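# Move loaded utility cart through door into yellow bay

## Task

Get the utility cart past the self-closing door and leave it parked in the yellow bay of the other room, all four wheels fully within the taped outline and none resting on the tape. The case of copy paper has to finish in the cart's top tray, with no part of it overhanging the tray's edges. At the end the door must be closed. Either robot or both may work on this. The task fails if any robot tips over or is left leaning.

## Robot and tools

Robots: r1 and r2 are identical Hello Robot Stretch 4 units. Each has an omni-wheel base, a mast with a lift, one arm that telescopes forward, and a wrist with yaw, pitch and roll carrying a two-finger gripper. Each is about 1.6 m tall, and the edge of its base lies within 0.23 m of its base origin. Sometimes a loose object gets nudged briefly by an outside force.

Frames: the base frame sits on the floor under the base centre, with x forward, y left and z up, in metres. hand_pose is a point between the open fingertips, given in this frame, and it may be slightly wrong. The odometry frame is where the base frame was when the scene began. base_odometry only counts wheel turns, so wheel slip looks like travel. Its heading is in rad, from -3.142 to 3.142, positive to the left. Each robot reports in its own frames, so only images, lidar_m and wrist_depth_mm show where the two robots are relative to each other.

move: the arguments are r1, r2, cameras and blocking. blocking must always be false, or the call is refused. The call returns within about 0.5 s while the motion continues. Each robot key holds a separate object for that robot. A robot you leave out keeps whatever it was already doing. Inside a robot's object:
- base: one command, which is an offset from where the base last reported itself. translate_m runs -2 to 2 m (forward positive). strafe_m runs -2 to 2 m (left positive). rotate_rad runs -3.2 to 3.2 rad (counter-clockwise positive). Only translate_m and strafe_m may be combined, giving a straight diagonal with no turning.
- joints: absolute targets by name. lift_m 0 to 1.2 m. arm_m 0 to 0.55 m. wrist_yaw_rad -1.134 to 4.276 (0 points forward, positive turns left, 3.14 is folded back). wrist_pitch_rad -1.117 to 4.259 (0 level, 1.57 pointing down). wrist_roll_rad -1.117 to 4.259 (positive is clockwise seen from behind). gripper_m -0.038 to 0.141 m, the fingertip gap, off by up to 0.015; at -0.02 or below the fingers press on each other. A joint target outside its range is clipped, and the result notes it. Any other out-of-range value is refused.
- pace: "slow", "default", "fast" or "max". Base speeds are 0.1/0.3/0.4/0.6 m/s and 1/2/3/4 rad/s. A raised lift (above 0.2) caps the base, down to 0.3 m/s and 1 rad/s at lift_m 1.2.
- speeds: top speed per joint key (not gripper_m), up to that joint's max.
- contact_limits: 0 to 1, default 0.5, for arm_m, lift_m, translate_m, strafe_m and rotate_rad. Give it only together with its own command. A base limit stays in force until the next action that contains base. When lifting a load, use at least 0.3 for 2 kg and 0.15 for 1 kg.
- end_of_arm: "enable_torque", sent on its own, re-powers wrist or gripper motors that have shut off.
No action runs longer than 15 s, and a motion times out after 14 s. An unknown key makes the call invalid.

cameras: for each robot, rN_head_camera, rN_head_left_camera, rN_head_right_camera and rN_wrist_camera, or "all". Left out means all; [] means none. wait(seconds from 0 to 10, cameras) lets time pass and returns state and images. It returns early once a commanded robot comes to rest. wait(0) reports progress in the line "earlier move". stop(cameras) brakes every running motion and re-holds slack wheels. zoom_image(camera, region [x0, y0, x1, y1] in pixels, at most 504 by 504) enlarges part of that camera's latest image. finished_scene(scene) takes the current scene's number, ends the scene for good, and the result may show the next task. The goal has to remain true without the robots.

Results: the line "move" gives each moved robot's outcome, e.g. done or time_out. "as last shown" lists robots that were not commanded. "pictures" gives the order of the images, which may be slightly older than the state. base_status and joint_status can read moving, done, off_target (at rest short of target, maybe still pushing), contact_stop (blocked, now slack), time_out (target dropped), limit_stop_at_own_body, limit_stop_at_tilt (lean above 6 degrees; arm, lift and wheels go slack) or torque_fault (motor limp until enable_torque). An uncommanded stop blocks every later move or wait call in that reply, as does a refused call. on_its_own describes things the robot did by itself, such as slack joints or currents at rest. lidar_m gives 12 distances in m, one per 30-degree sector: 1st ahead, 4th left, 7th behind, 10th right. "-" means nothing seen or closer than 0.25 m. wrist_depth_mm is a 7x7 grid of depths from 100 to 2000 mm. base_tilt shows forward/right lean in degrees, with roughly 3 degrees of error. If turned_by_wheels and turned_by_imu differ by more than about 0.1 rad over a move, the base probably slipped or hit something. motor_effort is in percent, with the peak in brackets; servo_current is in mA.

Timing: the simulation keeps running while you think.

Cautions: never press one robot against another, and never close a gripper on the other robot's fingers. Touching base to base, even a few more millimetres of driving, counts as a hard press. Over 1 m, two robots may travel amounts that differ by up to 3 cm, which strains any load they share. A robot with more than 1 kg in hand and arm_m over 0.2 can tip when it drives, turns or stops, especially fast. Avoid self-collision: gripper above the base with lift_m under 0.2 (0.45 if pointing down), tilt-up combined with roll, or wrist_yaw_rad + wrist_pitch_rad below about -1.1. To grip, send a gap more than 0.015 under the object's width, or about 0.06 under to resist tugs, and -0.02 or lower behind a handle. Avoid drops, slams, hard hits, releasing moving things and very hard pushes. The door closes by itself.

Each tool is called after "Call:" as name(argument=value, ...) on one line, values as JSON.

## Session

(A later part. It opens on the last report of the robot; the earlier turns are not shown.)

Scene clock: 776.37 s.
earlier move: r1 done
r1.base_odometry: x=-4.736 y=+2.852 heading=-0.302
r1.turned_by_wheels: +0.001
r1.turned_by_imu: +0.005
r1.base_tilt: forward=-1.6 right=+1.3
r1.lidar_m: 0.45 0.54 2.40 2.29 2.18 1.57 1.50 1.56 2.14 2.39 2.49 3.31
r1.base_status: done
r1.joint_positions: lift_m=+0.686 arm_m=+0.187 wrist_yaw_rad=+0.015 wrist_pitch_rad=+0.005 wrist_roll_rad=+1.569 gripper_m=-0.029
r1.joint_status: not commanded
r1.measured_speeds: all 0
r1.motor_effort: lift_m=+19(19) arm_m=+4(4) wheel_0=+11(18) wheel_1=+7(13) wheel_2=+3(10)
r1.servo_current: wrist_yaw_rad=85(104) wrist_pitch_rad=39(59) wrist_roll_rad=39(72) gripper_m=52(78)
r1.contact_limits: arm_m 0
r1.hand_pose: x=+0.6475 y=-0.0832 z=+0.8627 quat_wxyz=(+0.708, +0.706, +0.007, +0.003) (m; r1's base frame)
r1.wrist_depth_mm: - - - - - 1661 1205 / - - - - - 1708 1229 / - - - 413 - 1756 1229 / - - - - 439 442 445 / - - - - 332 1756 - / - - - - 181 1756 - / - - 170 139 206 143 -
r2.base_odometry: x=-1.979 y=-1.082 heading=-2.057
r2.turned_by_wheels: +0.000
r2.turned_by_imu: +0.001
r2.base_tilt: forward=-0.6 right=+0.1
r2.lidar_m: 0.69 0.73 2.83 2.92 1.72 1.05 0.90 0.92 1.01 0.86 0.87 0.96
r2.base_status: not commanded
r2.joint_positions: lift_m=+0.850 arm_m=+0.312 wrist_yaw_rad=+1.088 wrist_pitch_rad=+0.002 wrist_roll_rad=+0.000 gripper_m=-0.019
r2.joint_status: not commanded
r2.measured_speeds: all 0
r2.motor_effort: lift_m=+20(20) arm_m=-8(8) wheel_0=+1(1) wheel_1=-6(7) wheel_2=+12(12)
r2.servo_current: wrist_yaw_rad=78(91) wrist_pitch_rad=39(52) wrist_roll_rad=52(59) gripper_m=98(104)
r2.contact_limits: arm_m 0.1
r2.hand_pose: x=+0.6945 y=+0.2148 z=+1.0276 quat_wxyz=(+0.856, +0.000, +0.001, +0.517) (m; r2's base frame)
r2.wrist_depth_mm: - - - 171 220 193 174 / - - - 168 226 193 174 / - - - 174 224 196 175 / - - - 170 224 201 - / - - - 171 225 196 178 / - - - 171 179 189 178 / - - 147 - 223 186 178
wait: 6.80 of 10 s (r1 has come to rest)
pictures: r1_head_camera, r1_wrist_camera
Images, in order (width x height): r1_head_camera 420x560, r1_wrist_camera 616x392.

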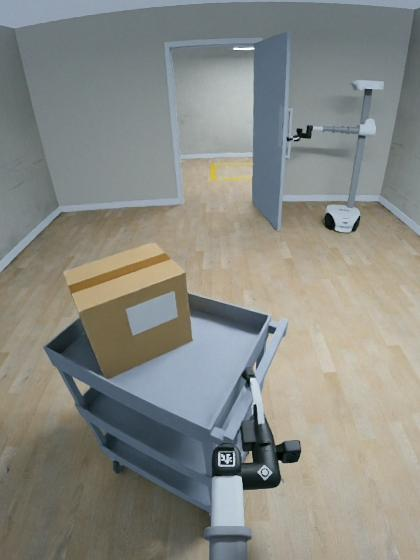

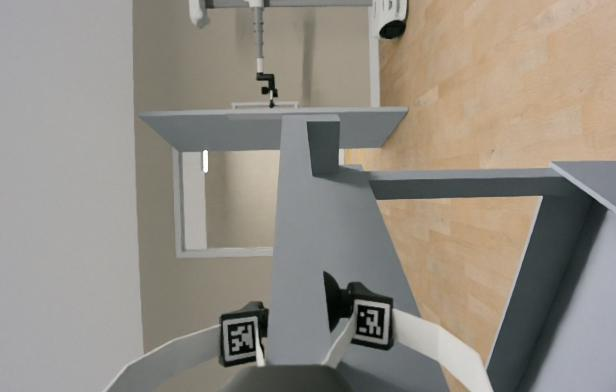

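Call:
move(r1={"base":{"translate_m":-0.3},"pace":"slow"}, blocking=false, cameras=[])

Call:
wait(seconds=1.5, cameras=["r1_head_camera"])

Call:
wait(seconds=5, cameras=["r1_head_camera","r1_head_left_camera"])

Scene clock: 799.50 s.
move: r1 moving
r1.base_odometry: x=-4.747 y=+2.856 heading=-0.301
r1.turned_by_wheels: +0.001
r1.turned_by_imu: +0.001
r1.base_tilt: forward=-1.6 right=+1.2
r1.lidar_m: 0.43 0.54 2.41 2.30 2.17 1.56 1.48 1.53 2.13 2.40 2.46 3.31
r1.base_status: translate_m moving
r1.joint_positions: lift_m=+0.686 arm_m=+0.187 wrist_yaw_rad=+0.015 wrist_pitch_rad=+0.005 wrist_roll_rad=+1.569 gripper_m=-0.029
r1.joint_status: not commanded
r1.measured_speeds: translate_m=-0.049 strafe_m=+0.000 rotate_rad=-0.002 lift_m=+0.000 arm_m=+0.000 wrist_yaw_rad=+0.000 wrist_pitch_rad=+0.000 wrist_roll_rad=+0.000
r1.motor_effort: lift_m=+19(19) arm_m=+4(4) wheel_0=+6(10) wheel_1=-3(6) wheel_2=+14(15)
r1.servo_current: wrist_yaw_rad=78(104) wrist_pitch_rad=52(59) wrist_roll_rad=52(59) gripper_m=65(65)
r1.contact_limits: arm_m 0
r1.hand_pose: x=+0.6475 y=-0.0832 z=+0.8627 quat_wxyz=(+0.708, +0.706, +0.007, +0.003) (m; r1's base frame)
r1.wrist_depth_mm: - - - - - 1661 1182 / - - - - - 1708 1205 / - - - 410 - 1618 1160 / - - - - 436 1537 449 / - - - - 324 1808 - / - - - 204 179 1756 - / - - 177 135 203 144 -
r2: as last shown
r2.turned_by_imu: +0.000
r2.base_tilt: forward=-0.6 right=+0.0
r2.lidar_m: 0.67 0.71 2.82 2.92 1.75 1.05 0.92 0.93 1.01 0.90 0.89 0.94
r2.motor_effort: lift_m=+20(20) arm_m=-7(8) wheel_0=+1(1) wheel_1=-7(7) wheel_2=+12(12)
r2.servo_current: wrist_yaw_rad=72(72) wrist_pitch_rad=39(46) wrist_roll_rad=46(52) gripper_m=91(104)
r2.contact_limits: arm_m 0.1
r2.wrist_depth_mm: - - - 170 220 193 173 / - - - 167 226 193 174 / - - - 174 224 195 176 / - - - 169 224 200 - / - - - 171 225 197 177 / - - - 170 179 190 178 / - - 147 - 223 186 178
pictures: none
No camera images: "cameras" was empty.

Scene clock: 801.00 s.
earlier move: r1 moving
r1.base_odometry: x=-4.879 y=+2.897 heading=-0.302
r1.turned_by_wheels: -0.002
r1.turned_by_imu: -0.001
r1.base_tilt: forward=-1.6 right=+1.2
r1.lidar_m: 0.47 0.59 2.42 2.30 1.99 1.41 1.33 1.41 1.94 2.39 2.48 0.75
r1.base_status: translate_m moving
r1.joint_positions: lift_m=+0.686 arm_m=+0.187 wrist_yaw_rad=+0.003 wrist_pitch_rad=+0.005 wrist_roll_rad=+1.569 gripper_m=-0.029
r1.joint_status: not commanded
r1.measured_speeds: translate_m=-0.100 strafe_m=-0.002 rotate_rad=+0.001 lift_m=+0.000 arm_m=+0.000 wrist_yaw_rad=+0.000 wrist_pitch_rad=+0.000 wrist_roll_rad=+0.000
r1.motor_effort: lift_m=+19(19) arm_m=-4(4) wheel_0=-6(10) wheel_1=-4(6) wheel_2=+5(15)
r1.servo_current: wrist_yaw_rad=59(111) wrist_pitch_rad=46(59) wrist_roll_rad=52(65) gripper_m=59(65)
r1.contact_limits: arm_m 0
r1.hand_pose: x=+0.6465 y=-0.0866 z=+0.8627 quat_wxyz=(+0.708, +0.706, +0.003, -0.001) (m; r1's base frame)
r1.wrist_depth_mm: - - - - - 1661 1182 / - - - 375 - 1661 1205 / - - - - 418 1499 421 / - - - - - 1708 - / - - - 249 262 1921 - / - - 208 - 181 - - / - 442 436 126 201 140 -
r2.base_odometry: x=-1.979 y=-1.082 heading=-2.057
r2.turned_by_wheels: +0.000
r2.turned_by_imu: +0.000
r2.base_tilt: forward=-0.6 right=+0.0
r2.lidar_m: 0.70 0.73 2.83 2.93 1.74 1.05 0.89 0.92 1.03 0.89 0.90 0.98
r2.base_status: not commanded
r2.joint_positions: lift_m=+0.850 arm_m=+0.312 wrist_yaw_rad=+1.088 wrist_pitch_rad=+0.002 wrist_roll_rad=+0.000 gripper_m=-0.019
r2.joint_status: not commanded
r2.measured_speeds: all 0
r2.motor_effort: lift_m=+20(20) arm_m=-7(8) wheel_0=+1(1) wheel_1=-6(7) wheel_2=+11(12)
r2.servo_current: wrist_yaw_rad=72(85) wrist_pitch_rad=39(46) wrist_roll_rad=39(59) gripper_m=91(104)
r2.contact_limits: arm_m 0.1
r2.hand_pose: x=+0.6945 y=+0.2148 z=+1.0276 quat_wxyz=(+0.856, +0.000, +0.001, +0.517) (m; r2's base frame)
r2.wrist_depth_mm: - - - 170 220 192 174 / - - - 167 227 193 174 / - - - 174 224 195 175 / - - - 169 224 200 - / - - - 171 226 196 177 / - - - 171 179 189 178 / - - 147 - 223 185 178
wait: 1.50 s; no rest
pictures: r1_head_camera
Images, in order (width x height): r1_head_camera 420x560.

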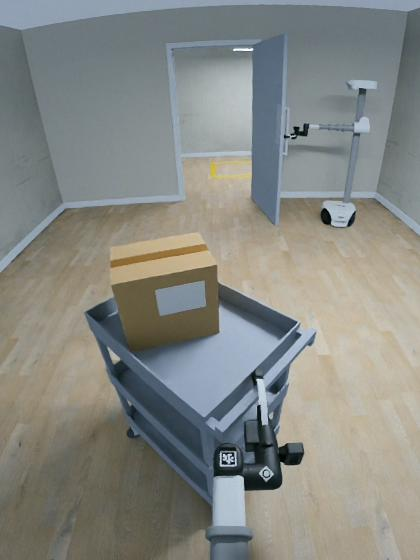

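Scene clock: 803.30 s.
earlier move: r1 done
r1.base_odometry: x=-5.022 y=+2.942 heading=-0.302
r1.turned_by_wheels: +0.000
r1.turned_by_imu: +0.000
r1.base_tilt: forward=-1.6 right=+1.3
r1.lidar_m: 0.53 3.41 2.43 2.31 1.73 1.28 1.20 1.24 1.74 2.38 2.48 0.62
r1.base_status: done
r1.joint_positions: lift_m=+0.686 arm_m=+0.187 wrist_yaw_rad=+0.003 wrist_pitch_rad=+0.005 wrist_roll_rad=+1.569 gripper_m=-0.029
r1.joint_status: not commanded
r1.measured_speeds: all 0
r1.motor_effort: lift_m=+19(19) arm_m=-4(4) wheel_0=-3(10) wheel_1=-3(7) wheel_2=+2(15)
r1.servo_current: wrist_yaw_rad=59(111) wrist_pitch_rad=39(59) wrist_roll_rad=65(65) gripper_m=52(72)
r1.contact_limits: arm_m 0
r1.hand_pose: x=+0.6465 y=-0.0866 z=+0.8626 quat_wxyz=(+0.708, +0.706, +0.003, -0.001) (m; r1's base frame)
r1.wrist_depth_mm: - - - - 268 1661 1281 / - - - 258 260 1756 - / - - - 248 251 - - / - 508 469 240 243 - - / - 500 488 177 238 - - / - - 210 180 181 - - / - - 183 - 222 127 -
r2.base_odometry: x=-1.979 y=-1.082 heading=-2.057
r2.turned_by_wheels: +0.000
r2.turned_by_imu: +0.000
r2.base_tilt: forward=-0.6 right=+0.0
r2.lidar_m: 0.69 0.69 2.71 2.72 1.73 1.04 0.91 0.92 1.02 0.87 0.88 0.98
r2.base_status: not commanded
r2.joint_positions: lift_m=+0.850 arm_m=+0.312 wrist_yaw_rad=+1.088 wrist_pitch_rad=+0.002 wrist_roll_rad=+0.000 gripper_m=-0.019
r2.joint_status: not commanded
r2.measured_speeds: all 0
r2.motor_effort: lift_m=+20(20) arm_m=-7(8) wheel_0=+1(1) wheel_1=-6(7) wheel_2=+12(12)
r2.servo_current: wrist_yaw_rad=65(85) wrist_pitch_rad=46(46) wrist_roll_rad=39(59) gripper_m=91(104)
r2.contact_limits: arm_m 0.1
r2.hand_pose: x=+0.6945 y=+0.2147 z=+1.0276 quat_wxyz=(+0.856, +0.000, +0.001, +0.517) (m; r2's base frame)
r2.wrist_depth_mm: - - - 170 220 193 173 / - - - 167 226 193 175 / - - - 174 224 195 175 / - - - 169 224 200 - / - - - 171 226 198 177 / - - - 170 179 190 178 / - - 147 - 223 186 178
wait: 2.30 of 5 s (r1 has come to rest)
pictures: r1_head_camera, r1_head_left_camera
Images, in order (width x height): r1_head_camera 420x560, r1_head_left_camera 420x672.

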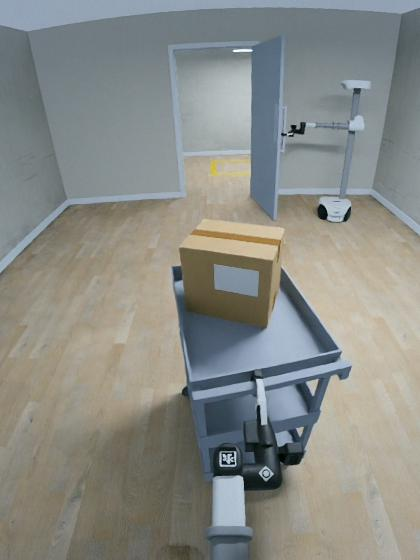

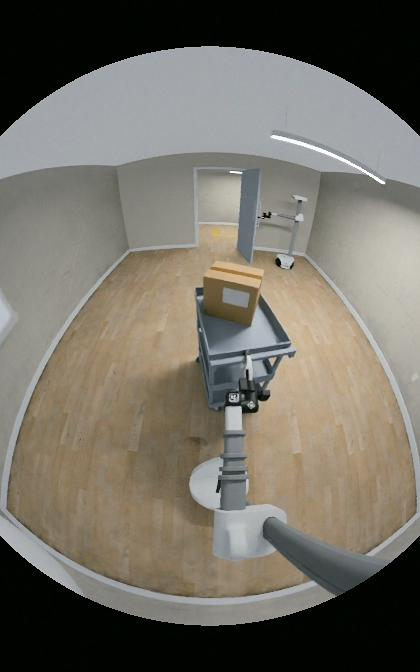

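Call:
move(r1={"base":{"rotate_rad":0.35},"joints":{"wrist_yaw_rad":-0.3},"pace":"slow"}, blocking=false, cameras=[])

Call:
wait(seconds=3, cameras=[])

Call:
move(r1={"base":{"translate_m":-0.25},"pace":"slow"}, blocking=false, cameras=[])

Call:
wait(seconds=5, cameras=["r1_head_camera","r1_head_left_camera"])

Scene clock: 836.60 s.
move: r1 moving
r1.base_odometry: x=-5.022 y=+2.942 heading=-0.177
r1.turned_by_wheels: +0.125
r1.turned_by_imu: +0.125
r1.base_tilt: forward=-1.6 right=+1.3
r1.lidar_m: 0.51 3.05 2.34 2.33 1.57 1.22 1.20 1.31 1.97 2.41 2.56 0.59
r1.base_status: rotate_rad moving
r1.joint_positions: lift_m=+0.686 arm_m=+0.187 wrist_yaw_rad=-0.276 wrist_pitch_rad=+0.006 wrist_roll_rad=+1.569 gripper_m=-0.029
r1.joint_status: wrist_yaw_rad moving
r1.measured_speeds: translate_m=-0.001 strafe_m=-0.001 rotate_rad=+0.473 lift_m=+0.000 arm_m=+0.000 wrist_yaw_rad=-0.551 wrist_pitch_rad=+0.002 wrist_roll_rad=+0.000
r1.motor_effort: lift_m=+19(19) arm_m=-4(4) wheel_0=-8(9) wheel_1=-6(7) wheel_2=-1(3)
r1.servo_current: wrist_yaw_rad=39(260) wrist_pitch_rad=52(52) wrist_roll_rad=46(65) gripper_m=59(65)
r1.contact_limits: arm_m 0
r1.hand_pose: x=+0.6116 y=-0.1626 z=+0.8625 quat_wxyz=(+0.701, +0.700, -0.095, -0.099) (m; r1's base frame)
r1.wrist_depth_mm: - - - - 324 1537 1182 / - - - - 294 1708 - / - - - - 272 1808 - / - - 676 252 257 - - / - 477 484 184 239 - - / - 492 208 187 181 - - / - 508 182 - 217 - -
r2: as last shown
r2.lidar_m: 0.70 0.70 2.70 2.69 1.71 1.07 0.90 0.92 1.01 0.88 0.89 0.97
r2.motor_effort: lift_m=+20(20) arm_m=-8(8) wheel_0=+1(1) wheel_1=-6(7) wheel_2=+12(12)
r2.servo_current: wrist_yaw_rad=78(78) wrist_pitch_rad=39(46) wrist_roll_rad=46(59) gripper_m=98(98)
r2.contact_limits: arm_m 0.1
r2.wrist_depth_mm: - - - 170 220 192 173 / - - - 168 226 193 174 / - - - 174 224 195 175 / - - - 170 224 200 - / - - - 171 225 197 177 / - - - 171 179 189 178 / - - 147 - 224 186 178
pictures: none
No camera images: "cameras" was empty.

Scene clock: 837.57 s.
earlier move: r1 done
r1.base_odometry: x=-5.022 y=+2.942 heading=+0.047
r1.turned_by_wheels: +0.224
r1.turned_by_imu: +0.225
r1.base_tilt: forward=-1.6 right=+1.3
r1.lidar_m: 0.56 2.65 2.31 2.19 1.36 1.18 1.21 1.50 2.39 2.41 2.88 0.54
r1.base_status: done
r1.joint_positions: lift_m=+0.686 arm_m=+0.187 wrist_yaw_rad=-0.298 wrist_pitch_rad=+0.006 wrist_roll_rad=+1.569 gripper_m=-0.029
r1.joint_status: all done
r1.measured_speeds: all 0
r1.motor_effort: lift_m=+19(19) arm_m=-4(5) wheel_0=-2(12) wheel_1=-2(8) wheel_2=-1(15)
r1.servo_current: wrist_yaw_rad=59(260) wrist_pitch_rad=39(59) wrist_roll_rad=46(65) gripper_m=52(65)
r1.contact_limits: arm_m 0
r1.hand_pose: x=+0.6079 y=-0.1682 z=+0.8624 quat_wxyz=(+0.700, +0.699, -0.103, -0.107) (m; r1's base frame)
r1.wrist_depth_mm: - - - 213 215 1756 - / - 569 500 217 219 - - / - 445 452 220 221 - - / - 508 500 163 226 - - / - - 559 165 228 - - / - - 208 187 182 1756 - / - - 183 - 234 135 1281
r2.base_odometry: x=-1.979 y=-1.082 heading=-2.057
r2.turned_by_wheels: +0.000
r2.turned_by_imu: +0.000
r2.base_tilt: forward=-0.6 right=+0.1
r2.lidar_m: 0.68 0.71 2.78 2.74 1.76 1.04 0.92 0.93 1.00 0.86 0.89 0.99
r2.base_status: not commanded
r2.joint_positions: lift_m=+0.850 arm_m=+0.312 wrist_yaw_rad=+1.088 wrist_pitch_rad=+0.002 wrist_roll_rad=+0.000 gripper_m=-0.019
r2.joint_status: not commanded
r2.measured_speeds: all 0
r2.motor_effort: lift_m=+20(20) arm_m=-7(8) wheel_0=+1(1) wheel_1=-6(7) wheel_2=+11(12)
r2.servo_current: wrist_yaw_rad=65(91) wrist_pitch_rad=39(46) wrist_roll_rad=46(59) gripper_m=104(104)
r2.contact_limits: arm_m 0.1
r2.hand_pose: x=+0.6945 y=+0.2147 z=+1.0276 quat_wxyz=(+0.856, +0.000, +0.001, +0.517) (m; r2's base frame)
r2.wrist_depth_mm: - - - 170 221 192 173 / - - - 167 227 193 174 / - - - 174 224 195 176 / - - - 169 224 200 - / - - - 171 226 197 178 / - - - 170 179 189 178 / - - 147 - 224 186 178
wait: 0.97 of 3 s (r1 has come to rest)
pictures: none
No camera images: "cameras" was empty.

Scene clock: 838.07 s.
move: r1 moving
r1.base_odometry: x=-5.034 y=+2.941 heading=+0.047
r1.turned_by_wheels: +0.000
r1.turned_by_imu: +0.000
r1.base_tilt: forward=-1.6 right=+1.3
r1.lidar_m: 0.56 2.62 2.32 2.15 1.32 1.20 1.20 1.47 2.41 2.40 2.91 0.56
r1.base_status: translate_m moving
r1.joint_positions: lift_m=+0.686 arm_m=+0.187 wrist_yaw_rad=-0.298 wrist_pitch_rad=+0.006 wrist_roll_rad=+1.569 gripper_m=-0.029
r1.joint_status: not commanded
r1.measured_speeds: translate_m=-0.049 strafe_m=+0.000 rotate_rad=+0.000 lift_m=+0.000 arm_m=+0.000 wrist_yaw_rad=+0.000 wrist_pitch_rad=+0.000 wrist_roll_rad=+0.000
r1.motor_effort: lift_m=+19(19) arm_m=-4(4) wheel_0=-8(8) wheel_1=-5(8) wheel_2=+7(9)
r1.servo_current: wrist_yaw_rad=52(59) wrist_pitch_rad=52(52) wrist_roll_rad=39(59) gripper_m=59(59)
r1.contact_limits: arm_m 0
r1.hand_pose: x=+0.6079 y=-0.1682 z=+0.8624 quat_wxyz=(+0.700, +0.699, -0.103, -0.107) (m; r1's base frame)
r1.wrist_depth_mm: - - - 216 219 1756 - / - 609 517 219 220 - - / - 445 449 221 223 - - / - 504 500 164 226 - - / - - 554 167 229 - - / - - 207 180 182 1708 - / - - 183 - 235 136 1205
r2: as last shown
r2.lidar_m: 0.68 0.69 2.80 2.74 1.74 1.04 0.92 0.93 1.02 0.88 0.87 0.98
r2.servo_current: wrist_yaw_rad=65(85) wrist_pitch_rad=39(46) wrist_roll_rad=59(59) gripper_m=91(104)
r2.contact_limits: arm_m 0.1
r2.wrist_depth_mm: - - - 171 220 193 174 / - - - 168 226 193 174 / - - - 174 224 195 176 / - - - 169 224 200 - / - - - 171 227 197 177 / - - - 170 179 189 178 / - - 147 - 223 186 178
pictures: none
No camera images: "cameras" was empty.

Scene clock: 841.33 s.
earlier move: r1 done
r1.base_odometry: x=-5.272 y=+2.930 heading=+0.047
r1.turned_by_wheels: +0.001
r1.turned_by_imu: +0.001
r1.base_tilt: forward=-1.6 right=+1.3
r1.lidar_m: 0.58 2.72 2.40 1.77 1.11 0.96 0.98 1.20 2.28 2.31 2.78 0.57
r1.base_status: done
r1.joint_positions: lift_m=+0.686 arm_m=+0.187 wrist_yaw_rad=-0.298 wrist_pitch_rad=+0.006 wrist_roll_rad=+1.569 gripper_m=-0.029
r1.joint_status: not commanded
r1.measured_speeds: all 0
r1.motor_effort: lift_m=+19(19) arm_m=-4(4) wheel_0=-1(9) wheel_1=-1(8) wheel_2=+5(11)
r1.servo_current: wrist_yaw_rad=52(72) wrist_pitch_rad=52(59) wrist_roll_rad=33(65) gripper_m=52(65)
r1.contact_limits: arm_m 0
r1.hand_pose: x=+0.6079 y=-0.1682 z=+0.8624 quat_wxyz=(+0.700, +0.699, -0.103, -0.107) (m; r1's base frame)
r1.wrist_depth_mm: - - - 235 237 1756 - / - - - 235 236 1756 - / - 512 469 232 235 - - / - 480 484 232 235 - - / - 539 521 171 232 - - / - - 211 187 183 - - / - - 177 - 229 136 -
r2.base_odometry: x=-1.979 y=-1.082 heading=-2.057
r2.turned_by_wheels: +0.000
r2.turned_by_imu: +0.000
r2.base_tilt: forward=-0.6 right=+0.1
r2.lidar_m: 0.69 0.71 3.01 2.93 1.74 1.07 0.91 0.92 1.02 0.88 0.88 0.97
r2.base_status: not commanded
r2.joint_positions: lift_m=+0.850 arm_m=+0.312 wrist_yaw_rad=+1.088 wrist_pitch_rad=+0.002 wrist_roll_rad=+0.000 gripper_m=-0.019
r2.joint_status: not commanded
r2.measured_speeds: all 0
r2.motor_effort: lift_m=+20(21) arm_m=-8(8) wheel_0=+0(1) wheel_1=-6(7) wheel_2=+12(12)
r2.servo_current: wrist_yaw_rad=72(85) wrist_pitch_rad=39(52) wrist_roll_rad=39(65) gripper_m=104(104)
r2.contact_limits: arm_m 0.1
r2.hand_pose: x=+0.6945 y=+0.2147 z=+1.0276 quat_wxyz=(+0.856, +0.000, +0.001, +0.517) (m; r2's base frame)
r2.wrist_depth_mm: - - - 171 221 193 173 / - - - 167 227 193 174 / - - - 175 224 195 176 / - - - 169 224 200 - / - - - 170 226 197 177 / - - - 170 179 190 178 / - - 147 - 224 185 178
wait: 3.27 of 5 s (r1 has come to rest)
pictures: r1_head_camera, r1_head_left_camera
Images, in order (width x height): r1_head_camera 420x560, r1_head_left_camera 420x672.

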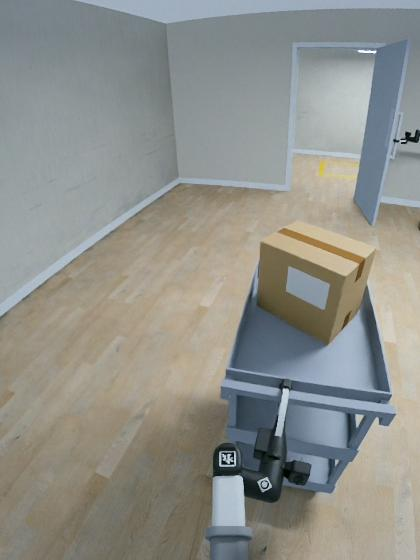

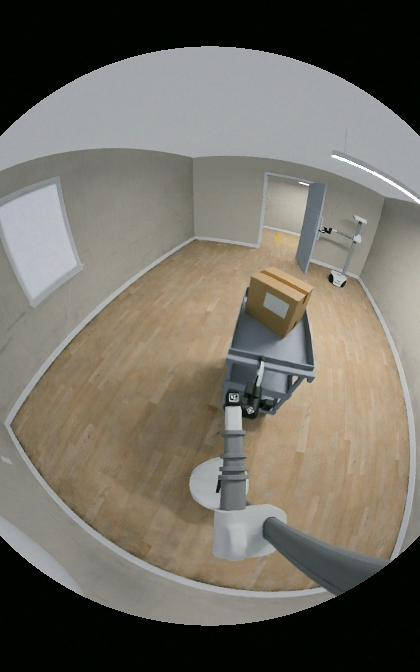

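Call:
move(r1={"base":{"rotate_rad":0.45},"joints":{"wrist_yaw_rad":-0.4},"pace":"slow"}, blocking=false, cameras=[])

Call:
wait(seconds=3, cameras=[])

Call:
move(r1={"base":{"translate_m":-0.25,"strafe_m":-0.1},"pace":"slow"}, blocking=false, cameras=[])

Call:
wait(seconds=5, cameras=["r1_head_camera"])

Call:
move(r1={"base":{"rotate_rad":0.45},"pace":"slow"}, blocking=false, cameras=[])

Call:
wait(seconds=3, cameras=[])

Call:
move(r1={"base":{"translate_m":-0.25,"strafe_m":-0.1},"pace":"slow"}, blocking=false, cameras=[])

Call:
wait(seconds=5, cameras=["r1_head_camera","r1_head_left_camera"])

Scene clock: 851.73 s.
move: r1 moving
r1.base_odometry: x=-5.272 y=+2.930 heading=+0.172
r1.turned_by_wheels: +0.124
r1.turned_by_imu: +0.124
r1.base_tilt: forward=-1.7 right=+1.3
r1.lidar_m: 0.55 2.50 2.42 1.51 1.01 0.95 0.98 1.34 2.33 2.37 0.59 0.54
r1.base_status: rotate_rad moving
r1.joint_positions: lift_m=+0.686 arm_m=+0.187 wrist_yaw_rad=-0.406 wrist_pitch_rad=+0.006 wrist_roll_rad=+1.569 gripper_m=-0.029
r1.joint_status: wrist_yaw_rad moving
r1.measured_speeds: translate_m=-0.001 strafe_m=+0.000 rotate_rad=+0.495 lift_m=+0.000 arm_m=+0.000 wrist_yaw_rad=-0.027 wrist_pitch_rad=+0.000 wrist_roll_rad=+0.000
r1.motor_effort: lift_m=+19(19) arm_m=+0(4) wheel_0=-11(11) wheel_1=-6(8) wheel_2=-13(13)
r1.servo_current: wrist_yaw_rad=52(143) wrist_pitch_rad=52(52) wrist_roll_rad=39(65) gripper_m=52(59)
r1.contact_limits: arm_m 0
r1.hand_pose: x=+0.5883 y=-0.1942 z=+0.8624 quat_wxyz=(+0.693, +0.692, -0.140, -0.145) (m; r1's base frame)
r1.wrist_depth_mm: - - - 241 242 1808 - / - - - 238 240 1756 - / - 517 473 235 236 - - / - 488 484 233 236 - - / - - 521 171 231 - - / - - 187 169 181 - - / - - - 130 226 136 -
r2: as last shown
r2.lidar_m: 0.70 0.72 3.04 2.97 1.71 1.04 0.91 0.93 0.98 0.86 0.85 0.98
r2.motor_effort: lift_m=+20(20) arm_m=-8(8) wheel_0=+1(1) wheel_1=-7(7) wheel_2=+11(12)
r2.servo_current: wrist_yaw_rad=72(85) wrist_pitch_rad=39(52) wrist_roll_rad=39(52) gripper_m=98(98)
r2.contact_limits: arm_m 0.1
r2.wrist_depth_mm: - - - 170 220 192 173 / - - - 168 227 193 174 / - - - 174 224 195 176 / - - - 169 224 200 - / - - - 171 227 196 177 / - - - 171 179 189 178 / - - 147 - 223 186 179
pictures: none
No camera images: "cameras" was empty.

Scene clock: 853.10 s.
earlier move: r1 done
r1.base_odometry: x=-5.272 y=+2.930 heading=+0.498
r1.turned_by_wheels: +0.326
r1.turned_by_imu: +0.327
r1.base_tilt: forward=-1.6 right=+1.3
r1.lidar_m: 0.61 2.40 2.03 1.13 0.95 0.96 1.14 2.02 2.31 2.68 0.42 0.42
r1.base_status: done
r1.joint_positions: lift_m=+0.686 arm_m=+0.187 wrist_yaw_rad=-0.397 wrist_pitch_rad=+0.006 wrist_roll_rad=+1.569 gripper_m=-0.029
r1.joint_status: all done
r1.measured_speeds: all 0
r1.motor_effort: lift_m=+19(19) arm_m=-4(4) wheel_0=+3(20) wheel_1=+1(10) wheel_2=+1(14)
r1.servo_current: wrist_yaw_rad=65(143) wrist_pitch_rad=52(59) wrist_roll_rad=59(65) gripper_m=52(59)
r1.contact_limits: arm_m 0
r1.hand_pose: x=+0.5900 y=-0.1922 z=+0.8624 quat_wxyz=(+0.693, +0.693, -0.137, -0.142) (m; r1's base frame)
r1.wrist_depth_mm: - 397 394 - 149 147 - / - 492 484 - 159 160 - / - - - 104 175 176 - / - - - 117 193 1537 - / - - - - 215 1618 1229 / - - - 161 181 1618 1229 / - - 176 138 273 300 307
r2.base_odometry: x=-1.979 y=-1.082 heading=-2.057
r2.turned_by_wheels: +0.000
r2.turned_by_imu: +0.000
r2.base_tilt: forward=-0.6 right=+0.0
r2.lidar_m: 0.67 0.73 3.13 3.10 1.73 1.05 0.93 0.94 1.00 0.88 0.88 0.97
r2.base_status: not commanded
r2.joint_positions: lift_m=+0.850 arm_m=+0.312 wrist_yaw_rad=+1.088 wrist_pitch_rad=+0.002 wrist_roll_rad=+0.000 gripper_m=-0.019
r2.joint_status: not commanded
r2.measured_speeds: all 0
r2.motor_effort: lift_m=+20(20) arm_m=-7(8) wheel_0=+1(1) wheel_1=-6(7) wheel_2=+12(12)
r2.servo_current: wrist_yaw_rad=65(85) wrist_pitch_rad=39(52) wrist_roll_rad=46(52) gripper_m=104(104)
r2.contact_limits: arm_m 0.1
r2.hand_pose: x=+0.6945 y=+0.2147 z=+1.0276 quat_wxyz=(+0.856, +0.000, +0.001, +0.517) (m; r2's base frame)
r2.wrist_depth_mm: - - - 171 220 193 173 / - - - 168 226 193 174 / - - - 174 224 195 175 / - - - 169 224 200 - / - - - 170 226 198 178 / - - - 170 179 190 178 / - - 147 - 223 186 178
wait: 1.37 of 3 s (r1 has come to rest)
pictures: none
No camera images: "cameras" was empty.

Scene clock: 853.60 s.
move: r1 moving
r1.base_odometry: x=-5.280 y=+2.920 heading=+0.498
r1.turned_by_wheels: +0.000
r1.turned_by_imu: +0.000
r1.base_tilt: forward=-1.6 right=+1.3
r1.lidar_m: 0.64 2.42 2.00 1.13 0.96 0.96 1.11 2.00 2.31 2.65 0.38 0.42
r1.base_status: translate_m moving; strafe_m moving
r1.joint_positions: lift_m=+0.686 arm_m=+0.187 wrist_yaw_rad=-0.397 wrist_pitch_rad=+0.006 wrist_roll_rad=+1.569 gripper_m=-0.029
r1.joint_status: not commanded
r1.measured_speeds: translate_m=-0.049 strafe_m=-0.019 rotate_rad=+0.002 lift_m=+0.000 arm_m=+0.000 wrist_yaw_rad=+0.000 wrist_pitch_rad=+0.000 wrist_roll_rad=+0.000
r1.motor_effort: lift_m=+19(19) arm_m=-4(4) wheel_0=-3(7) wheel_1=-5(7) wheel_2=+8(8)
r1.servo_current: wrist_yaw_rad=39(72) wrist_pitch_rad=46(52) wrist_roll_rad=33(59) gripper_m=52(65)
r1.contact_limits: arm_m 0
r1.hand_pose: x=+0.5900 y=-0.1922 z=+0.8624 quat_wxyz=(+0.693, +0.693, -0.137, -0.142) (m; r1's base frame)
r1.wrist_depth_mm: - 392 402 - 148 147 - / - 492 480 - 159 162 - / - - - 105 174 175 - / - - - 116 193 1537 - / - - - - 216 1661 1255 / - - - 160 181 1661 1160 / - - 177 137 178 300 310
r2: as last shown
r2.lidar_m: 0.68 0.73 3.20 3.09 1.73 1.06 0.91 0.92 1.01 0.88 0.87 0.96
r2.motor_effort: lift_m=+20(20) arm_m=-8(8) wheel_0=+1(1) wheel_1=-6(7) wheel_2=+11(12)
r2.servo_current: wrist_yaw_rad=78(85) wrist_pitch_rad=39(46) wrist_roll_rad=26(52) gripper_m=98(104)
r2.contact_limits: arm_m 0.1
r2.wrist_depth_mm: - - - 171 221 192 173 / - - - 167 226 193 174 / - - - 174 224 196 175 / - - - 169 224 200 - / - - - 171 226 197 178 / - - - 171 179 190 177 / - - 147 - 224 186 178
pictures: none
No camera images: "cameras" was empty.

Scene clock: 857.00 s.
earlier move: r1 done
r1.base_odometry: x=-5.443 y=+2.723 heading=+0.498
r1.turned_by_wheels: +0.000
r1.turned_by_imu: +0.001
r1.base_tilt: forward=-1.6 right=+1.3
r1.lidar_m: 0.59 2.66 1.79 1.01 0.86 0.86 1.01 1.79 2.08 2.40 0.54 0.51
r1.base_status: done
r1.joint_positions: lift_m=+0.686 arm_m=+0.187 wrist_yaw_rad=-0.397 wrist_pitch_rad=+0.006 wrist_roll_rad=+1.569 gripper_m=-0.029
r1.joint_status: not commanded
r1.measured_speeds: all 0
r1.motor_effort: lift_m=+19(19) arm_m=-4(4) wheel_0=+0(7) wheel_1=+0(7) wheel_2=+5(12)
r1.servo_current: wrist_yaw_rad=39(72) wrist_pitch_rad=46(59) wrist_roll_rad=46(65) gripper_m=52(65)
r1.contact_limits: arm_m 0
r1.hand_pose: x=+0.5902 y=-0.1920 z=+0.8624 quat_wxyz=(+0.694, +0.693, -0.137, -0.142) (m; r1's base frame)
r1.wrist_depth_mm: - 424 427 138 195 - - / - 427 433 142 202 - - / - 500 492 148 208 - - / - - 554 155 217 - - / - - - 161 224 1756 - / - - - 174 230 1618 1255 / - - 176 145 178 1430 1205
r2.base_odometry: x=-1.979 y=-1.082 heading=-2.057
r2.turned_by_wheels: +0.000
r2.turned_by_imu: +0.000
r2.base_tilt: forward=-0.6 right=+0.1
r2.lidar_m: 0.68 0.70 3.25 3.09 1.70 1.05 0.91 0.92 1.01 0.88 0.89 0.95
r2.base_status: not commanded
r2.joint_positions: lift_m=+0.850 arm_m=+0.312 wrist_yaw_rad=+1.088 wrist_pitch_rad=+0.002 wrist_roll_rad=+0.000 gripper_m=-0.019
r2.joint_status: not commanded
r2.measured_speeds: all 0
r2.motor_effort: lift_m=+20(20) arm_m=-8(8) wheel_0=+0(1) wheel_1=-6(7) wheel_2=+12(12)
r2.servo_current: wrist_yaw_rad=72(91) wrist_pitch_rad=39(52) wrist_roll_rad=46(59) gripper_m=91(104)
r2.contact_limits: arm_m 0.1
r2.hand_pose: x=+0.6945 y=+0.2147 z=+1.0276 quat_wxyz=(+0.856, +0.000, +0.001, +0.517) (m; r2's base frame)
r2.wrist_depth_mm: - - - 171 220 193 173 / - - - 168 228 193 174 / - - - 174 224 195 176 / - - - 169 224 200 - / - - - 170 225 197 178 / - - - 170 179 189 178 / - - 147 - 224 186 178
wait: 3.40 of 5 s (r1 has come to rest)
pictures: r1_head_camera
Images, in order (width x height): r1_head_camera 420x560.

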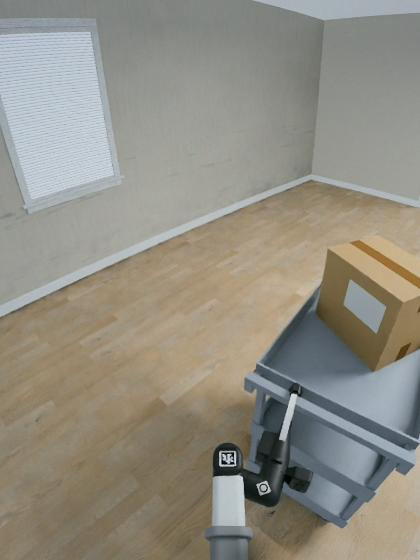

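Scene clock: 857.50 s.
move: r1 moving
r1.base_odometry: x=-5.443 y=+2.722 heading=+0.621
r1.turned_by_wheels: +0.122
r1.turned_by_imu: +0.122
r1.base_tilt: forward=-1.6 right=+1.3
r1.lidar_m: 0.57 2.66 1.48 0.96 0.86 0.86 1.10 2.07 2.08 2.59 0.48 0.47
r1.base_status: rotate_rad moving
r1.joint_positions: lift_m=+0.686 arm_m=+0.187 wrist_yaw_rad=-0.408 wrist_pitch_rad=+0.006 wrist_roll_rad=+1.569 gripper_m=-0.029
r1.joint_status: not commanded
r1.measured_speeds: translate_m=+0.000 strafe_m=+0.001 rotate_rad=+0.487 lift_m=+0.000 arm_m=-0.001 wrist_yaw_rad=+0.000 wrist_pitch_rad=+0.000 wrist_roll_rad=+0.000
r1.motor_effort: lift_m=+19(19) arm_m=+1(4) wheel_0=-22(22) wheel_1=-10(10) wheel_2=-14(14)
r1.servo_current: wrist_yaw_rad=59(59) wrist_pitch_rad=46(59) wrist_roll_rad=52(59) gripper_m=52(59)
r1.contact_limits: arm_m 0
r1.hand_pose: x=+0.5878 y=-0.1947 z=+0.8624 quat_wxyz=(+0.693, +0.692, -0.141, -0.146) (m; r1's base frame)
r1.wrist_depth_mm: - 397 402 - 190 - - / - 442 445 - 198 - - / - 530 504 146 207 - - / - - 585 - 216 - - / - - - - 227 1661 - / - - 195 176 180 1618 1255 / - - 179 145 249 286 1160
r2: as last shown
r2.lidar_m: 0.66 0.69 3.27 3.10 1.74 1.03 0.91 0.93 1.02 0.87 0.90 1.00
r2.motor_effort: lift_m=+20(20) arm_m=-7(8) wheel_0=+1(1) wheel_1=-6(7) wheel_2=+11(12)
r2.servo_current: wrist_yaw_rad=72(78) wrist_pitch_rad=39(39) wrist_roll_rad=46(52) gripper_m=91(104)
r2.contact_limits: arm_m 0.1
r2.wrist_depth_mm: - - - 170 221 192 173 / - - - 167 226 193 174 / - - - 174 224 195 175 / - - - 169 224 200 - / - - - 171 226 197 177 / - - - 170 179 189 178 / - - 147 - 224 186 178
pictures: none
No camera images: "cameras" was empty.

Scene clock: 858.63 s.
earlier move: r1 done
r1.base_odometry: x=-5.443 y=+2.723 heading=+0.948
r1.turned_by_wheels: +0.327
r1.turned_by_imu: +0.328
r1.base_tilt: forward=-1.6 right=+1.3
r1.lidar_m: 0.65 2.08 1.07 0.87 0.86 0.97 1.56 2.06 2.30 3.67 0.37 0.29
r1.base_status: done
r1.joint_positions: lift_m=+0.686 arm_m=+0.187 wrist_yaw_rad=-0.397 wrist_pitch_rad=+0.006 wrist_roll_rad=+1.569 gripper_m=-0.029
r1.joint_status: not commanded
r1.measured_speeds: all 0
r1.motor_effort: lift_m=+19(19) arm_m=-4(5) wheel_0=-5(23) wheel_1=-1(10) wheel_2=+1(16)
r1.servo_current: wrist_yaw_rad=52(65) wrist_pitch_rad=52(59) wrist_roll_rad=59(72) gripper_m=59(59)
r1.contact_limits: arm_m 0
r1.hand_pose: x=+0.5900 y=-0.1922 z=+0.8624 quat_wxyz=(+0.693, +0.693, -0.137, -0.142) (m; r1's base frame)
r1.wrist_depth_mm: - - - - - - - / - - - - - - - / - - - - - - - / - - - - - - 1205 / - - - - - 1537 1182 / - - - - - 314 1098 / - - 177 111 171 1537 1229
r2.base_odometry: x=-1.979 y=-1.082 heading=-2.057
r2.turned_by_wheels: +0.000
r2.turned_by_imu: +0.000
r2.base_tilt: forward=-0.6 right=+0.1
r2.lidar_m: 0.69 0.69 3.46 3.34 1.70 1.06 0.91 0.92 1.00 0.88 0.89 0.96
r2.base_status: not commanded
r2.joint_positions: lift_m=+0.850 arm_m=+0.312 wrist_yaw_rad=+1.088 wrist_pitch_rad=+0.002 wrist_roll_rad=+0.000 gripper_m=-0.019
r2.joint_status: not commanded
r2.measured_speeds: all 0
r2.motor_effort: lift_m=+20(20) arm_m=-7(8) wheel_0=+1(1) wheel_1=-6(7) wheel_2=+12(12)
r2.servo_current: wrist_yaw_rad=78(85) wrist_pitch_rad=39(52) wrist_roll_rad=59(59) gripper_m=91(104)
r2.contact_limits: arm_m 0.1
r2.hand_pose: x=+0.6945 y=+0.2147 z=+1.0276 quat_wxyz=(+0.856, +0.000, +0.001, +0.517) (m; r2's base frame)
r2.wrist_depth_mm: - - - 170 220 192 173 / - - - 167 227 193 174 / - - - 175 224 195 175 / - - - 169 224 200 - / - - - 171 226 197 177 / - - - 170 179 190 178 / - - 147 - 223 186 178
wait: 1.13 of 3 s (r1 has come to rest)
pictures: none
No camera images: "cameras" was empty.

Scene clock: 859.13 s.
move: r1 moving
r1.base_odometry: x=-5.447 y=+2.710 heading=+0.947
r1.turned_by_wheels: +0.000
r1.turned_by_imu: +0.000
r1.base_tilt: forward=-1.6 right=+1.3
r1.lidar_m: 0.65 2.06 1.07 0.87 0.85 0.97 1.54 2.05 2.29 3.62 0.35 0.30
r1.base_status: translate_m moving; strafe_m moving
r1.joint_positions: lift_m=+0.686 arm_m=+0.187 wrist_yaw_rad=-0.397 wrist_pitch_rad=+0.006 wrist_roll_rad=+1.569 gripper_m=-0.029
r1.joint_status: not commanded
r1.measured_speeds: translate_m=-0.048 strafe_m=-0.019 rotate_rad=+0.005 lift_m=+0.000 arm_m=+0.000 wrist_yaw_rad=+0.000 wrist_pitch_rad=+0.000 wrist_roll_rad=+0.000
r1.motor_effort: lift_m=+19(19) arm_m=-4(4) wheel_0=-3(7) wheel_1=-6(8) wheel_2=+6(6)
r1.servo_current: wrist_yaw_rad=59(65) wrist_pitch_rad=46(52) wrist_roll_rad=52(59) gripper_m=52(59)
r1.contact_limits: arm_m 0
r1.hand_pose: x=+0.5900 y=-0.1922 z=+0.8624 quat_wxyz=(+0.693, +0.693, -0.137, -0.142) (m; r1's base frame)
r1.wrist_depth_mm: - - - - - - - / - - - - - - - / - - - - - - - / - - - - - - 1138 / - - - - - 1464 1160 / - - - - - 325 1160 / - - 180 108 164 1537 1229
r2: as last shown
r2.base_tilt: forward=-0.6 right=+0.0
r2.lidar_m: 0.70 0.71 3.41 3.35 1.72 1.06 0.90 0.93 0.99 0.87 0.89 0.95
r2.servo_current: wrist_yaw_rad=72(85) wrist_pitch_rad=39(46) wrist_roll_rad=59(59) gripper_m=91(98)
r2.contact_limits: arm_m 0.1
r2.wrist_depth_mm: - - - 171 220 193 173 / - - - 168 226 193 174 / - - - 174 224 195 175 / - - - 169 224 200 - / - - - 171 226 197 178 / - - - 170 179 190 178 / - - 147 - 223 186 178
pictures: none
No camera images: "cameras" was empty.

Scene clock: 862.53 s.
earlier move: r1 done
r1.base_odometry: x=-5.508 y=+2.461 heading=+0.948
r1.turned_by_wheels: +0.001
r1.turned_by_imu: +0.002
r1.base_tilt: forward=-1.6 right=+1.3
r1.lidar_m: 0.61 2.10 1.07 0.86 0.85 0.99 1.60 1.78 2.01 3.17 0.43 0.41
r1.base_status: done
r1.joint_positions: lift_m=+0.686 arm_m=+0.187 wrist_yaw_rad=-0.396 wrist_pitch_rad=+0.006 wrist_roll_rad=+1.569 gripper_m=-0.029
r1.joint_status: not commanded
r1.measured_speeds: all 0
r1.motor_effort: lift_m=+19(19) arm_m=-4(4) wheel_0=+1(7) wheel_1=-1(8) wheel_2=+6(11)
r1.servo_current: wrist_yaw_rad=39(72) wrist_pitch_rad=52(59) wrist_roll_rad=39(72) gripper_m=46(59)
r1.contact_limits: arm_m 0
r1.hand_pose: x=+0.5903 y=-0.1918 z=+0.8624 quat_wxyz=(+0.694, +0.693, -0.137, -0.141) (m; r1's base frame)
r1.wrist_depth_mm: - 394 397 - 147 148 - / - 488 477 - 160 161 - / - - - 106 175 177 - / - - - 117 193 1537 - / - - - - 216 1708 1255 / - - - - 231 1618 1255 / - - 176 153 176 294 303
r2.base_odometry: x=-1.979 y=-1.082 heading=-2.057
r2.turned_by_wheels: +0.000
r2.turned_by_imu: +0.000
r2.base_tilt: forward=-0.6 right=+0.0
r2.lidar_m: 0.68 0.69 3.47 3.24 1.75 1.04 0.90 0.92 1.01 0.89 0.89 0.95
r2.base_status: not commanded
r2.joint_positions: lift_m=+0.850 arm_m=+0.312 wrist_yaw_rad=+1.088 wrist_pitch_rad=+0.002 wrist_roll_rad=+0.000 gripper_m=-0.019
r2.joint_status: not commanded
r2.measured_speeds: all 0
r2.motor_effort: lift_m=+20(20) arm_m=-7(8) wheel_0=+1(1) wheel_1=-6(7) wheel_2=+12(12)
r2.servo_current: wrist_yaw_rad=72(85) wrist_pitch_rad=39(46) wrist_roll_rad=46(59) gripper_m=98(104)
r2.contact_limits: arm_m 0.1
r2.hand_pose: x=+0.6945 y=+0.2147 z=+1.0276 quat_wxyz=(+0.856, +0.000, +0.001, +0.517) (m; r2's base frame)
r2.wrist_depth_mm: - - - 171 221 192 174 / - - - 168 226 193 174 / - - - 174 224 195 176 / - - - 170 224 200 - / - - - 171 226 197 178 / - - - 170 178 190 178 / - - 147 - 224 186 178
wait: 3.40 of 5 s (r1 has come to rest)
pictures: r1_head_camera, r1_head_left_camera
Images, in order (width x height): r1_head_camera 420x560, r1_head_left_camera 420x672.

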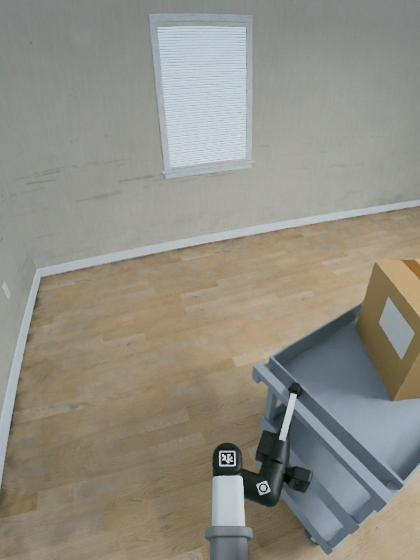

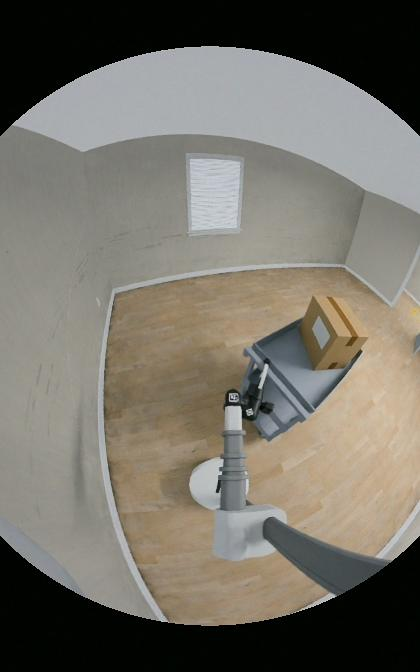

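Call:
move(r1={"base":{"translate_m":-0.45},"joints":{"wrist_yaw_rad":-0.6},"speeds":{"wrist_yaw_rad":0.1},"pace":"slow"}, blocking=false, cameras=[])

Call:
wait(seconds=7, cameras=["r1_head_camera","r1_head_left_camera"])

Scene clock: 870.37 s.
move: r1 moving
r1.base_odometry: x=-5.515 y=+2.451 heading=+0.948
r1.turned_by_wheels: +0.000
r1.turned_by_imu: +0.000
r1.base_tilt: forward=-1.6 right=+1.3
r1.lidar_m: 0.59 2.10 1.06 0.86 0.86 0.99 1.55 1.78 1.99 3.17 0.44 0.43
r1.base_status: translate_m moving
r1.joint_positions: lift_m=+0.686 arm_m=+0.187 wrist_yaw_rad=-0.429 wrist_pitch_rad=+0.006 wrist_roll_rad=+1.569 gripper_m=-0.029
r1.joint_status: wrist_yaw_rad moving
r1.measured_speeds: translate_m=-0.048 strafe_m=+0.000 rotate_rad=+0.001 lift_m=+0.000 arm_m=+0.000 wrist_yaw_rad=-0.117 wrist_pitch_rad=+0.000 wrist_roll_rad=+0.000
r1.motor_effort: lift_m=+19(19) arm_m=-4(4) wheel_0=-2(3) wheel_1=-4(5) wheel_2=+9(11)
r1.servo_current: wrist_yaw_rad=104(137) wrist_pitch_rad=52(52) wrist_roll_rad=52(65) gripper_m=52(59)
r1.contact_limits: arm_m 0
r1.hand_pose: x=+0.5839 y=-0.1994 z=+0.8624 quat_wxyz=(+0.691, +0.691, -0.148, -0.153) (m; r1's base frame)
r1.wrist_depth_mm: - 389 392 - 154 154 - / - 477 466 106 166 167 - / - - 574 112 181 - - / - - - - 198 1576 - / - - - - 216 1618 1229 / - - - - 230 1708 1255 / - - 177 139 172 296 303
r2: as last shown
r2.lidar_m: 0.67 0.73 3.45 3.19 1.74 1.06 0.92 0.92 1.00 0.87 0.86 0.98
r2.motor_effort: lift_m=+20(20) arm_m=-7(8) wheel_0=+0(1) wheel_1=-6(7) wheel_2=+11(12)
r2.servo_current: wrist_yaw_rad=65(91) wrist_pitch_rad=33(46) wrist_roll_rad=52(59) gripper_m=91(98)
r2.contact_limits: arm_m 0.1
r2.wrist_depth_mm: - - - 171 220 192 173 / - - - 167 226 193 174 / - - - 174 224 195 175 / - - - 169 225 200 - / - - - 170 225 197 178 / - - - 170 178 190 178 / - - 147 - 223 186 178
pictures: none
No camera images: "cameras" was empty.

Scene clock: 875.63 s.
earlier move: r1 done
r1.base_odometry: x=-5.770 y=+2.096 heading=+0.948
r1.turned_by_wheels: -0.001
r1.turned_by_imu: -0.001
r1.base_tilt: forward=-1.6 right=+1.3
r1.lidar_m: 0.55 1.76 0.91 0.74 0.71 0.81 1.30 1.35 1.54 2.46 0.59 0.53
r1.base_status: done
r1.joint_positions: lift_m=+0.686 arm_m=+0.187 wrist_yaw_rad=-0.597 wrist_pitch_rad=+0.006 wrist_roll_rad=+1.569 gripper_m=-0.029
r1.joint_status: all done
r1.measured_speeds: all 0
r1.motor_effort: lift_m=+19(19) arm_m=-4(4) wheel_0=-3(12) wheel_1=-3(7) wheel_2=+2(11)
r1.servo_current: wrist_yaw_rad=39(137) wrist_pitch_rad=46(59) wrist_roll_rad=52(72) gripper_m=59(65)
r1.contact_limits: arm_m 0
r1.hand_pose: x=+0.5472 y=-0.2345 z=+0.8624 quat_wxyz=(+0.676, +0.676, -0.206, -0.210) (m; r1's base frame)
r1.wrist_depth_mm: - - - - 283 1661 - / - - - - 268 1756 - / - - - 253 257 - - / - 492 484 247 249 - - / - 517 517 181 238 - - / - - 525 183 230 - - / - - 179 161 220 - -
r2.base_odometry: x=-1.979 y=-1.082 heading=-2.057
r2.turned_by_wheels: +0.000
r2.turned_by_imu: +0.001
r2.base_tilt: forward=-0.6 right=+0.1
r2.lidar_m: 0.69 0.70 4.59 3.39 1.74 1.06 0.91 0.90 1.01 0.87 0.89 0.95
r2.base_status: not commanded
r2.joint_positions: lift_m=+0.850 arm_m=+0.312 wrist_yaw_rad=+1.088 wrist_pitch_rad=+0.002 wrist_roll_rad=+0.000 gripper_m=-0.019
r2.joint_status: not commanded
r2.measured_speeds: all 0
r2.motor_effort: lift_m=+20(20) arm_m=-8(8) wheel_0=+1(1) wheel_1=-6(7) wheel_2=+12(12)
r2.servo_current: wrist_yaw_rad=65(91) wrist_pitch_rad=39(46) wrist_roll_rad=52(72) gripper_m=98(104)
r2.contact_limits: arm_m 0.1
r2.hand_pose: x=+0.6945 y=+0.2147 z=+1.0276 quat_wxyz=(+0.856, +0.000, +0.001, +0.517) (m; r2's base frame)
r2.wrist_depth_mm: - - - 171 220 192 173 / - - - 167 226 193 174 / - - - 174 224 195 175 / - - - 169 224 200 - / - - - 170 226 196 177 / - - - 170 179 189 178 / - - 147 - 224 186 178
wait: 5.27 of 7 s (r1 has come to rest)
pictures: r1_head_camera, r1_head_left_camera
Images, in order (width x height): r1_head_camera 420x560, r1_head_left_camera 420x672.

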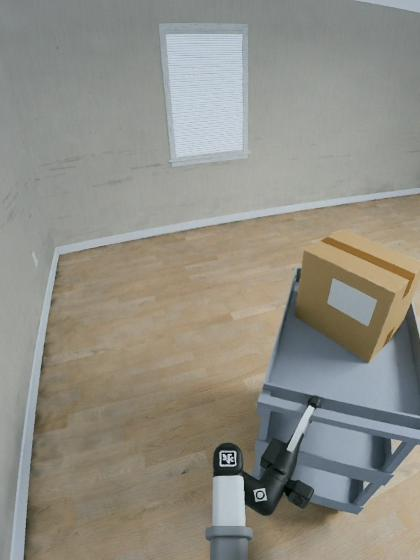

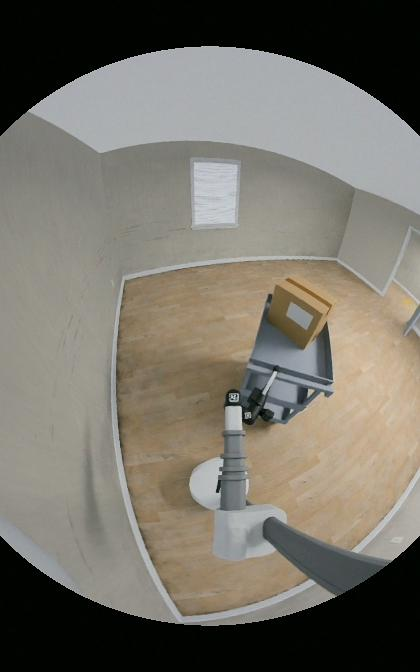

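Call:
wait(seconds=0)

Scene clock: 901.77 s.
r1.base_odometry: x=-5.770 y=+2.096 heading=+0.948
r1.turned_by_wheels: +0.000
r1.turned_by_imu: +0.000
r1.base_tilt: forward=-1.5 right=+1.3
r1.lidar_m: 0.54 1.76 0.91 0.72 0.70 0.79 1.30 1.36 1.52 2.47 0.60 0.52
r1.base_status: done
r1.joint_positions: lift_m=+0.686 arm_m=+0.187 wrist_yaw_rad=-0.597 wrist_pitch_rad=+0.006 wrist_roll_rad=+1.569 gripper_m=-0.029
r1.joint_status: all done
r1.measured_speeds: all 0
r1.motor_effort: lift_m=+19(19) arm_m=-4(4) wheel_0=-3(12) wheel_1=-2(7) wheel_2=+2(11)
r1.servo_current: wrist_yaw_rad=39(137) wrist_pitch_rad=52(59) wrist_roll_rad=52(72) gripper_m=52(65)
r1.contact_limits: arm_m 0
r1.hand_pose: x=+0.5472 y=-0.2345 z=+0.8624 quat_wxyz=(+0.676, +0.676, -0.206, -0.210) (m; r1's base frame)
r1.wrist_depth_mm: - - - - 283 1708 - / - - - - 268 1808 - / - - - 252 256 - - / - 496 492 247 248 - - / - 517 508 181 239 - - / - - 525 183 231 - - / - - 179 161 220 - -
r2.base_odometry: x=-1.979 y=-1.082 heading=-2.057
r2.turned_by_wheels: +0.000
r2.turned_by_imu: +0.000
r2.base_tilt: forward=-0.6 right=+0.1
r2.lidar_m: 0.69 0.72 4.60 3.38 1.75 1.06 0.91 0.91 0.97 0.87 0.89 0.97
r2.base_status: not commanded
r2.joint_positions: lift_m=+0.850 arm_m=+0.312 wrist_yaw_rad=+1.088 wrist_pitch_rad=+0.002 wrist_roll_rad=+0.000 gripper_m=-0.019
r2.joint_status: not commanded
r2.measured_speeds: all 0
r2.motor_effort: lift_m=+20(20) arm_m=-8(8) wheel_0=+1(1) wheel_1=-6(7) wheel_2=+12(12)
r2.servo_current: wrist_yaw_rad=72(91) wrist_pitch_rad=39(46) wrist_roll_rad=46(72) gripper_m=98(104)
r2.contact_limits: arm_m 0.1
r2.hand_pose: x=+0.6945 y=+0.2147 z=+1.0276 quat_wxyz=(+0.856, +0.000, +0.001, +0.517) (m; r2's base frame)
r2.wrist_depth_mm: - - - 170 220 193 174 / - - - 167 227 193 174 / - - - 174 223 195 176 / - - - 169 225 200 - / - - - 171 225 196 177 / - - - 171 179 190 178 / - - 147 - 224 186 178
pictures: r1_head_camera, r1_head_left_camera, r1_head_right_camera, r1_wrist_camera, r2_head_camera, r2_head_left_camera, r2_head_right_camera, r2_wrist_camera
Images, in order (width x height): r1_head_camera 420x560, r1_head_left_camera 420x672, r1_head_right_camera 420x672, r1_wrist_camera 616x392, r2_head_camera 420x560, r2_head_left_camera 420x672, r2_head_right_camera 420x672, r2_wrist_camera 616x392.

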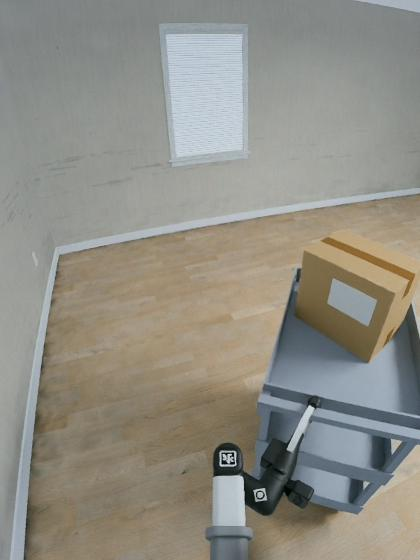

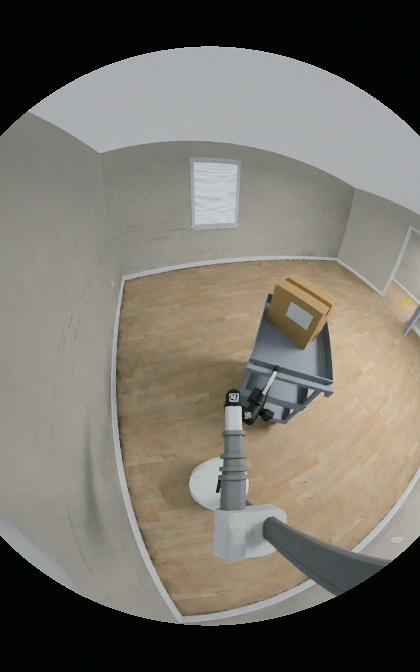

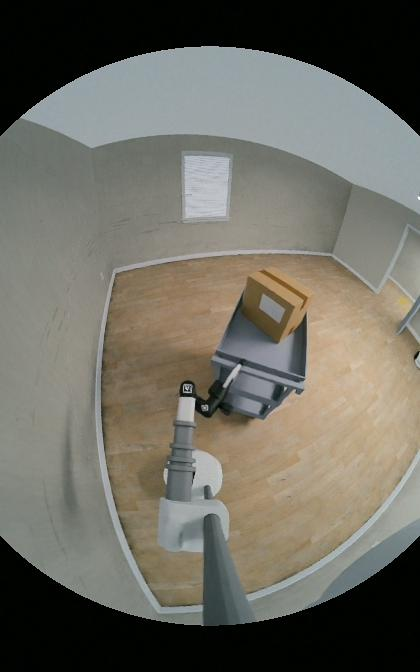

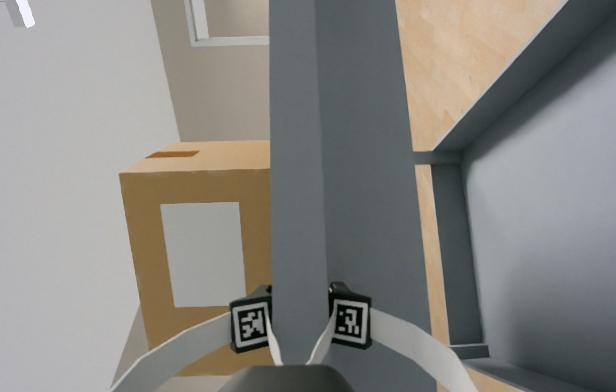

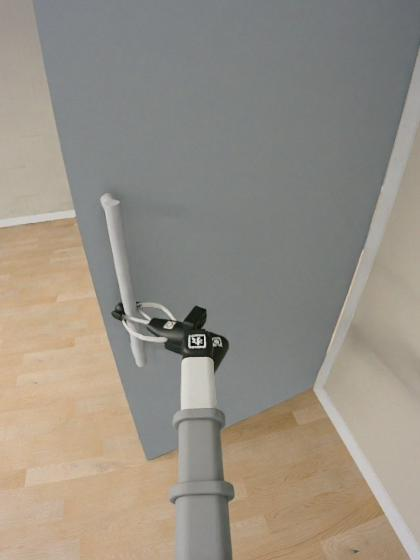

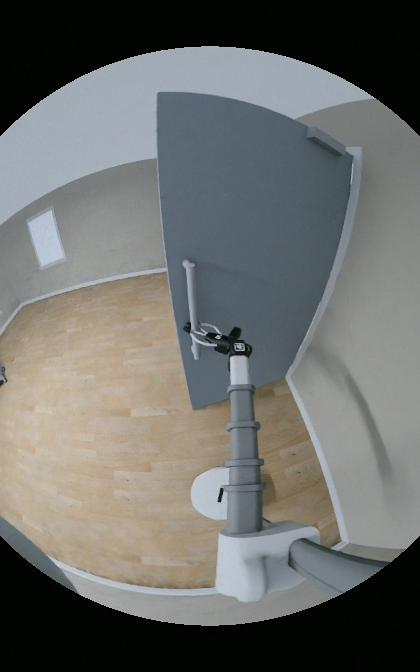

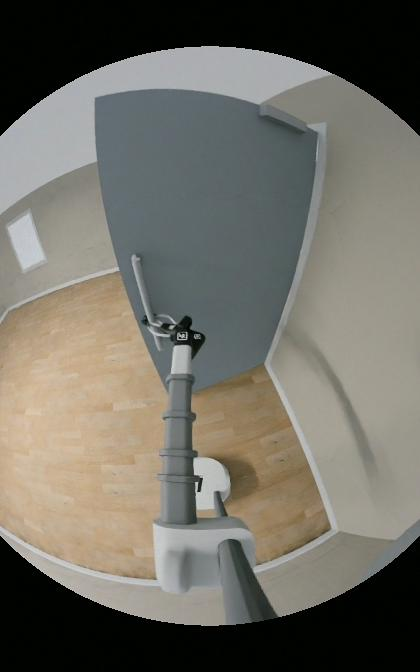

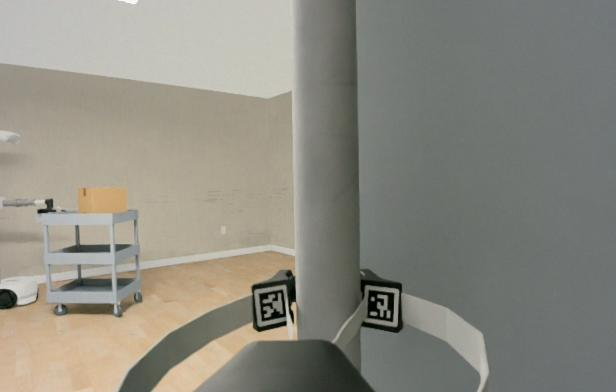

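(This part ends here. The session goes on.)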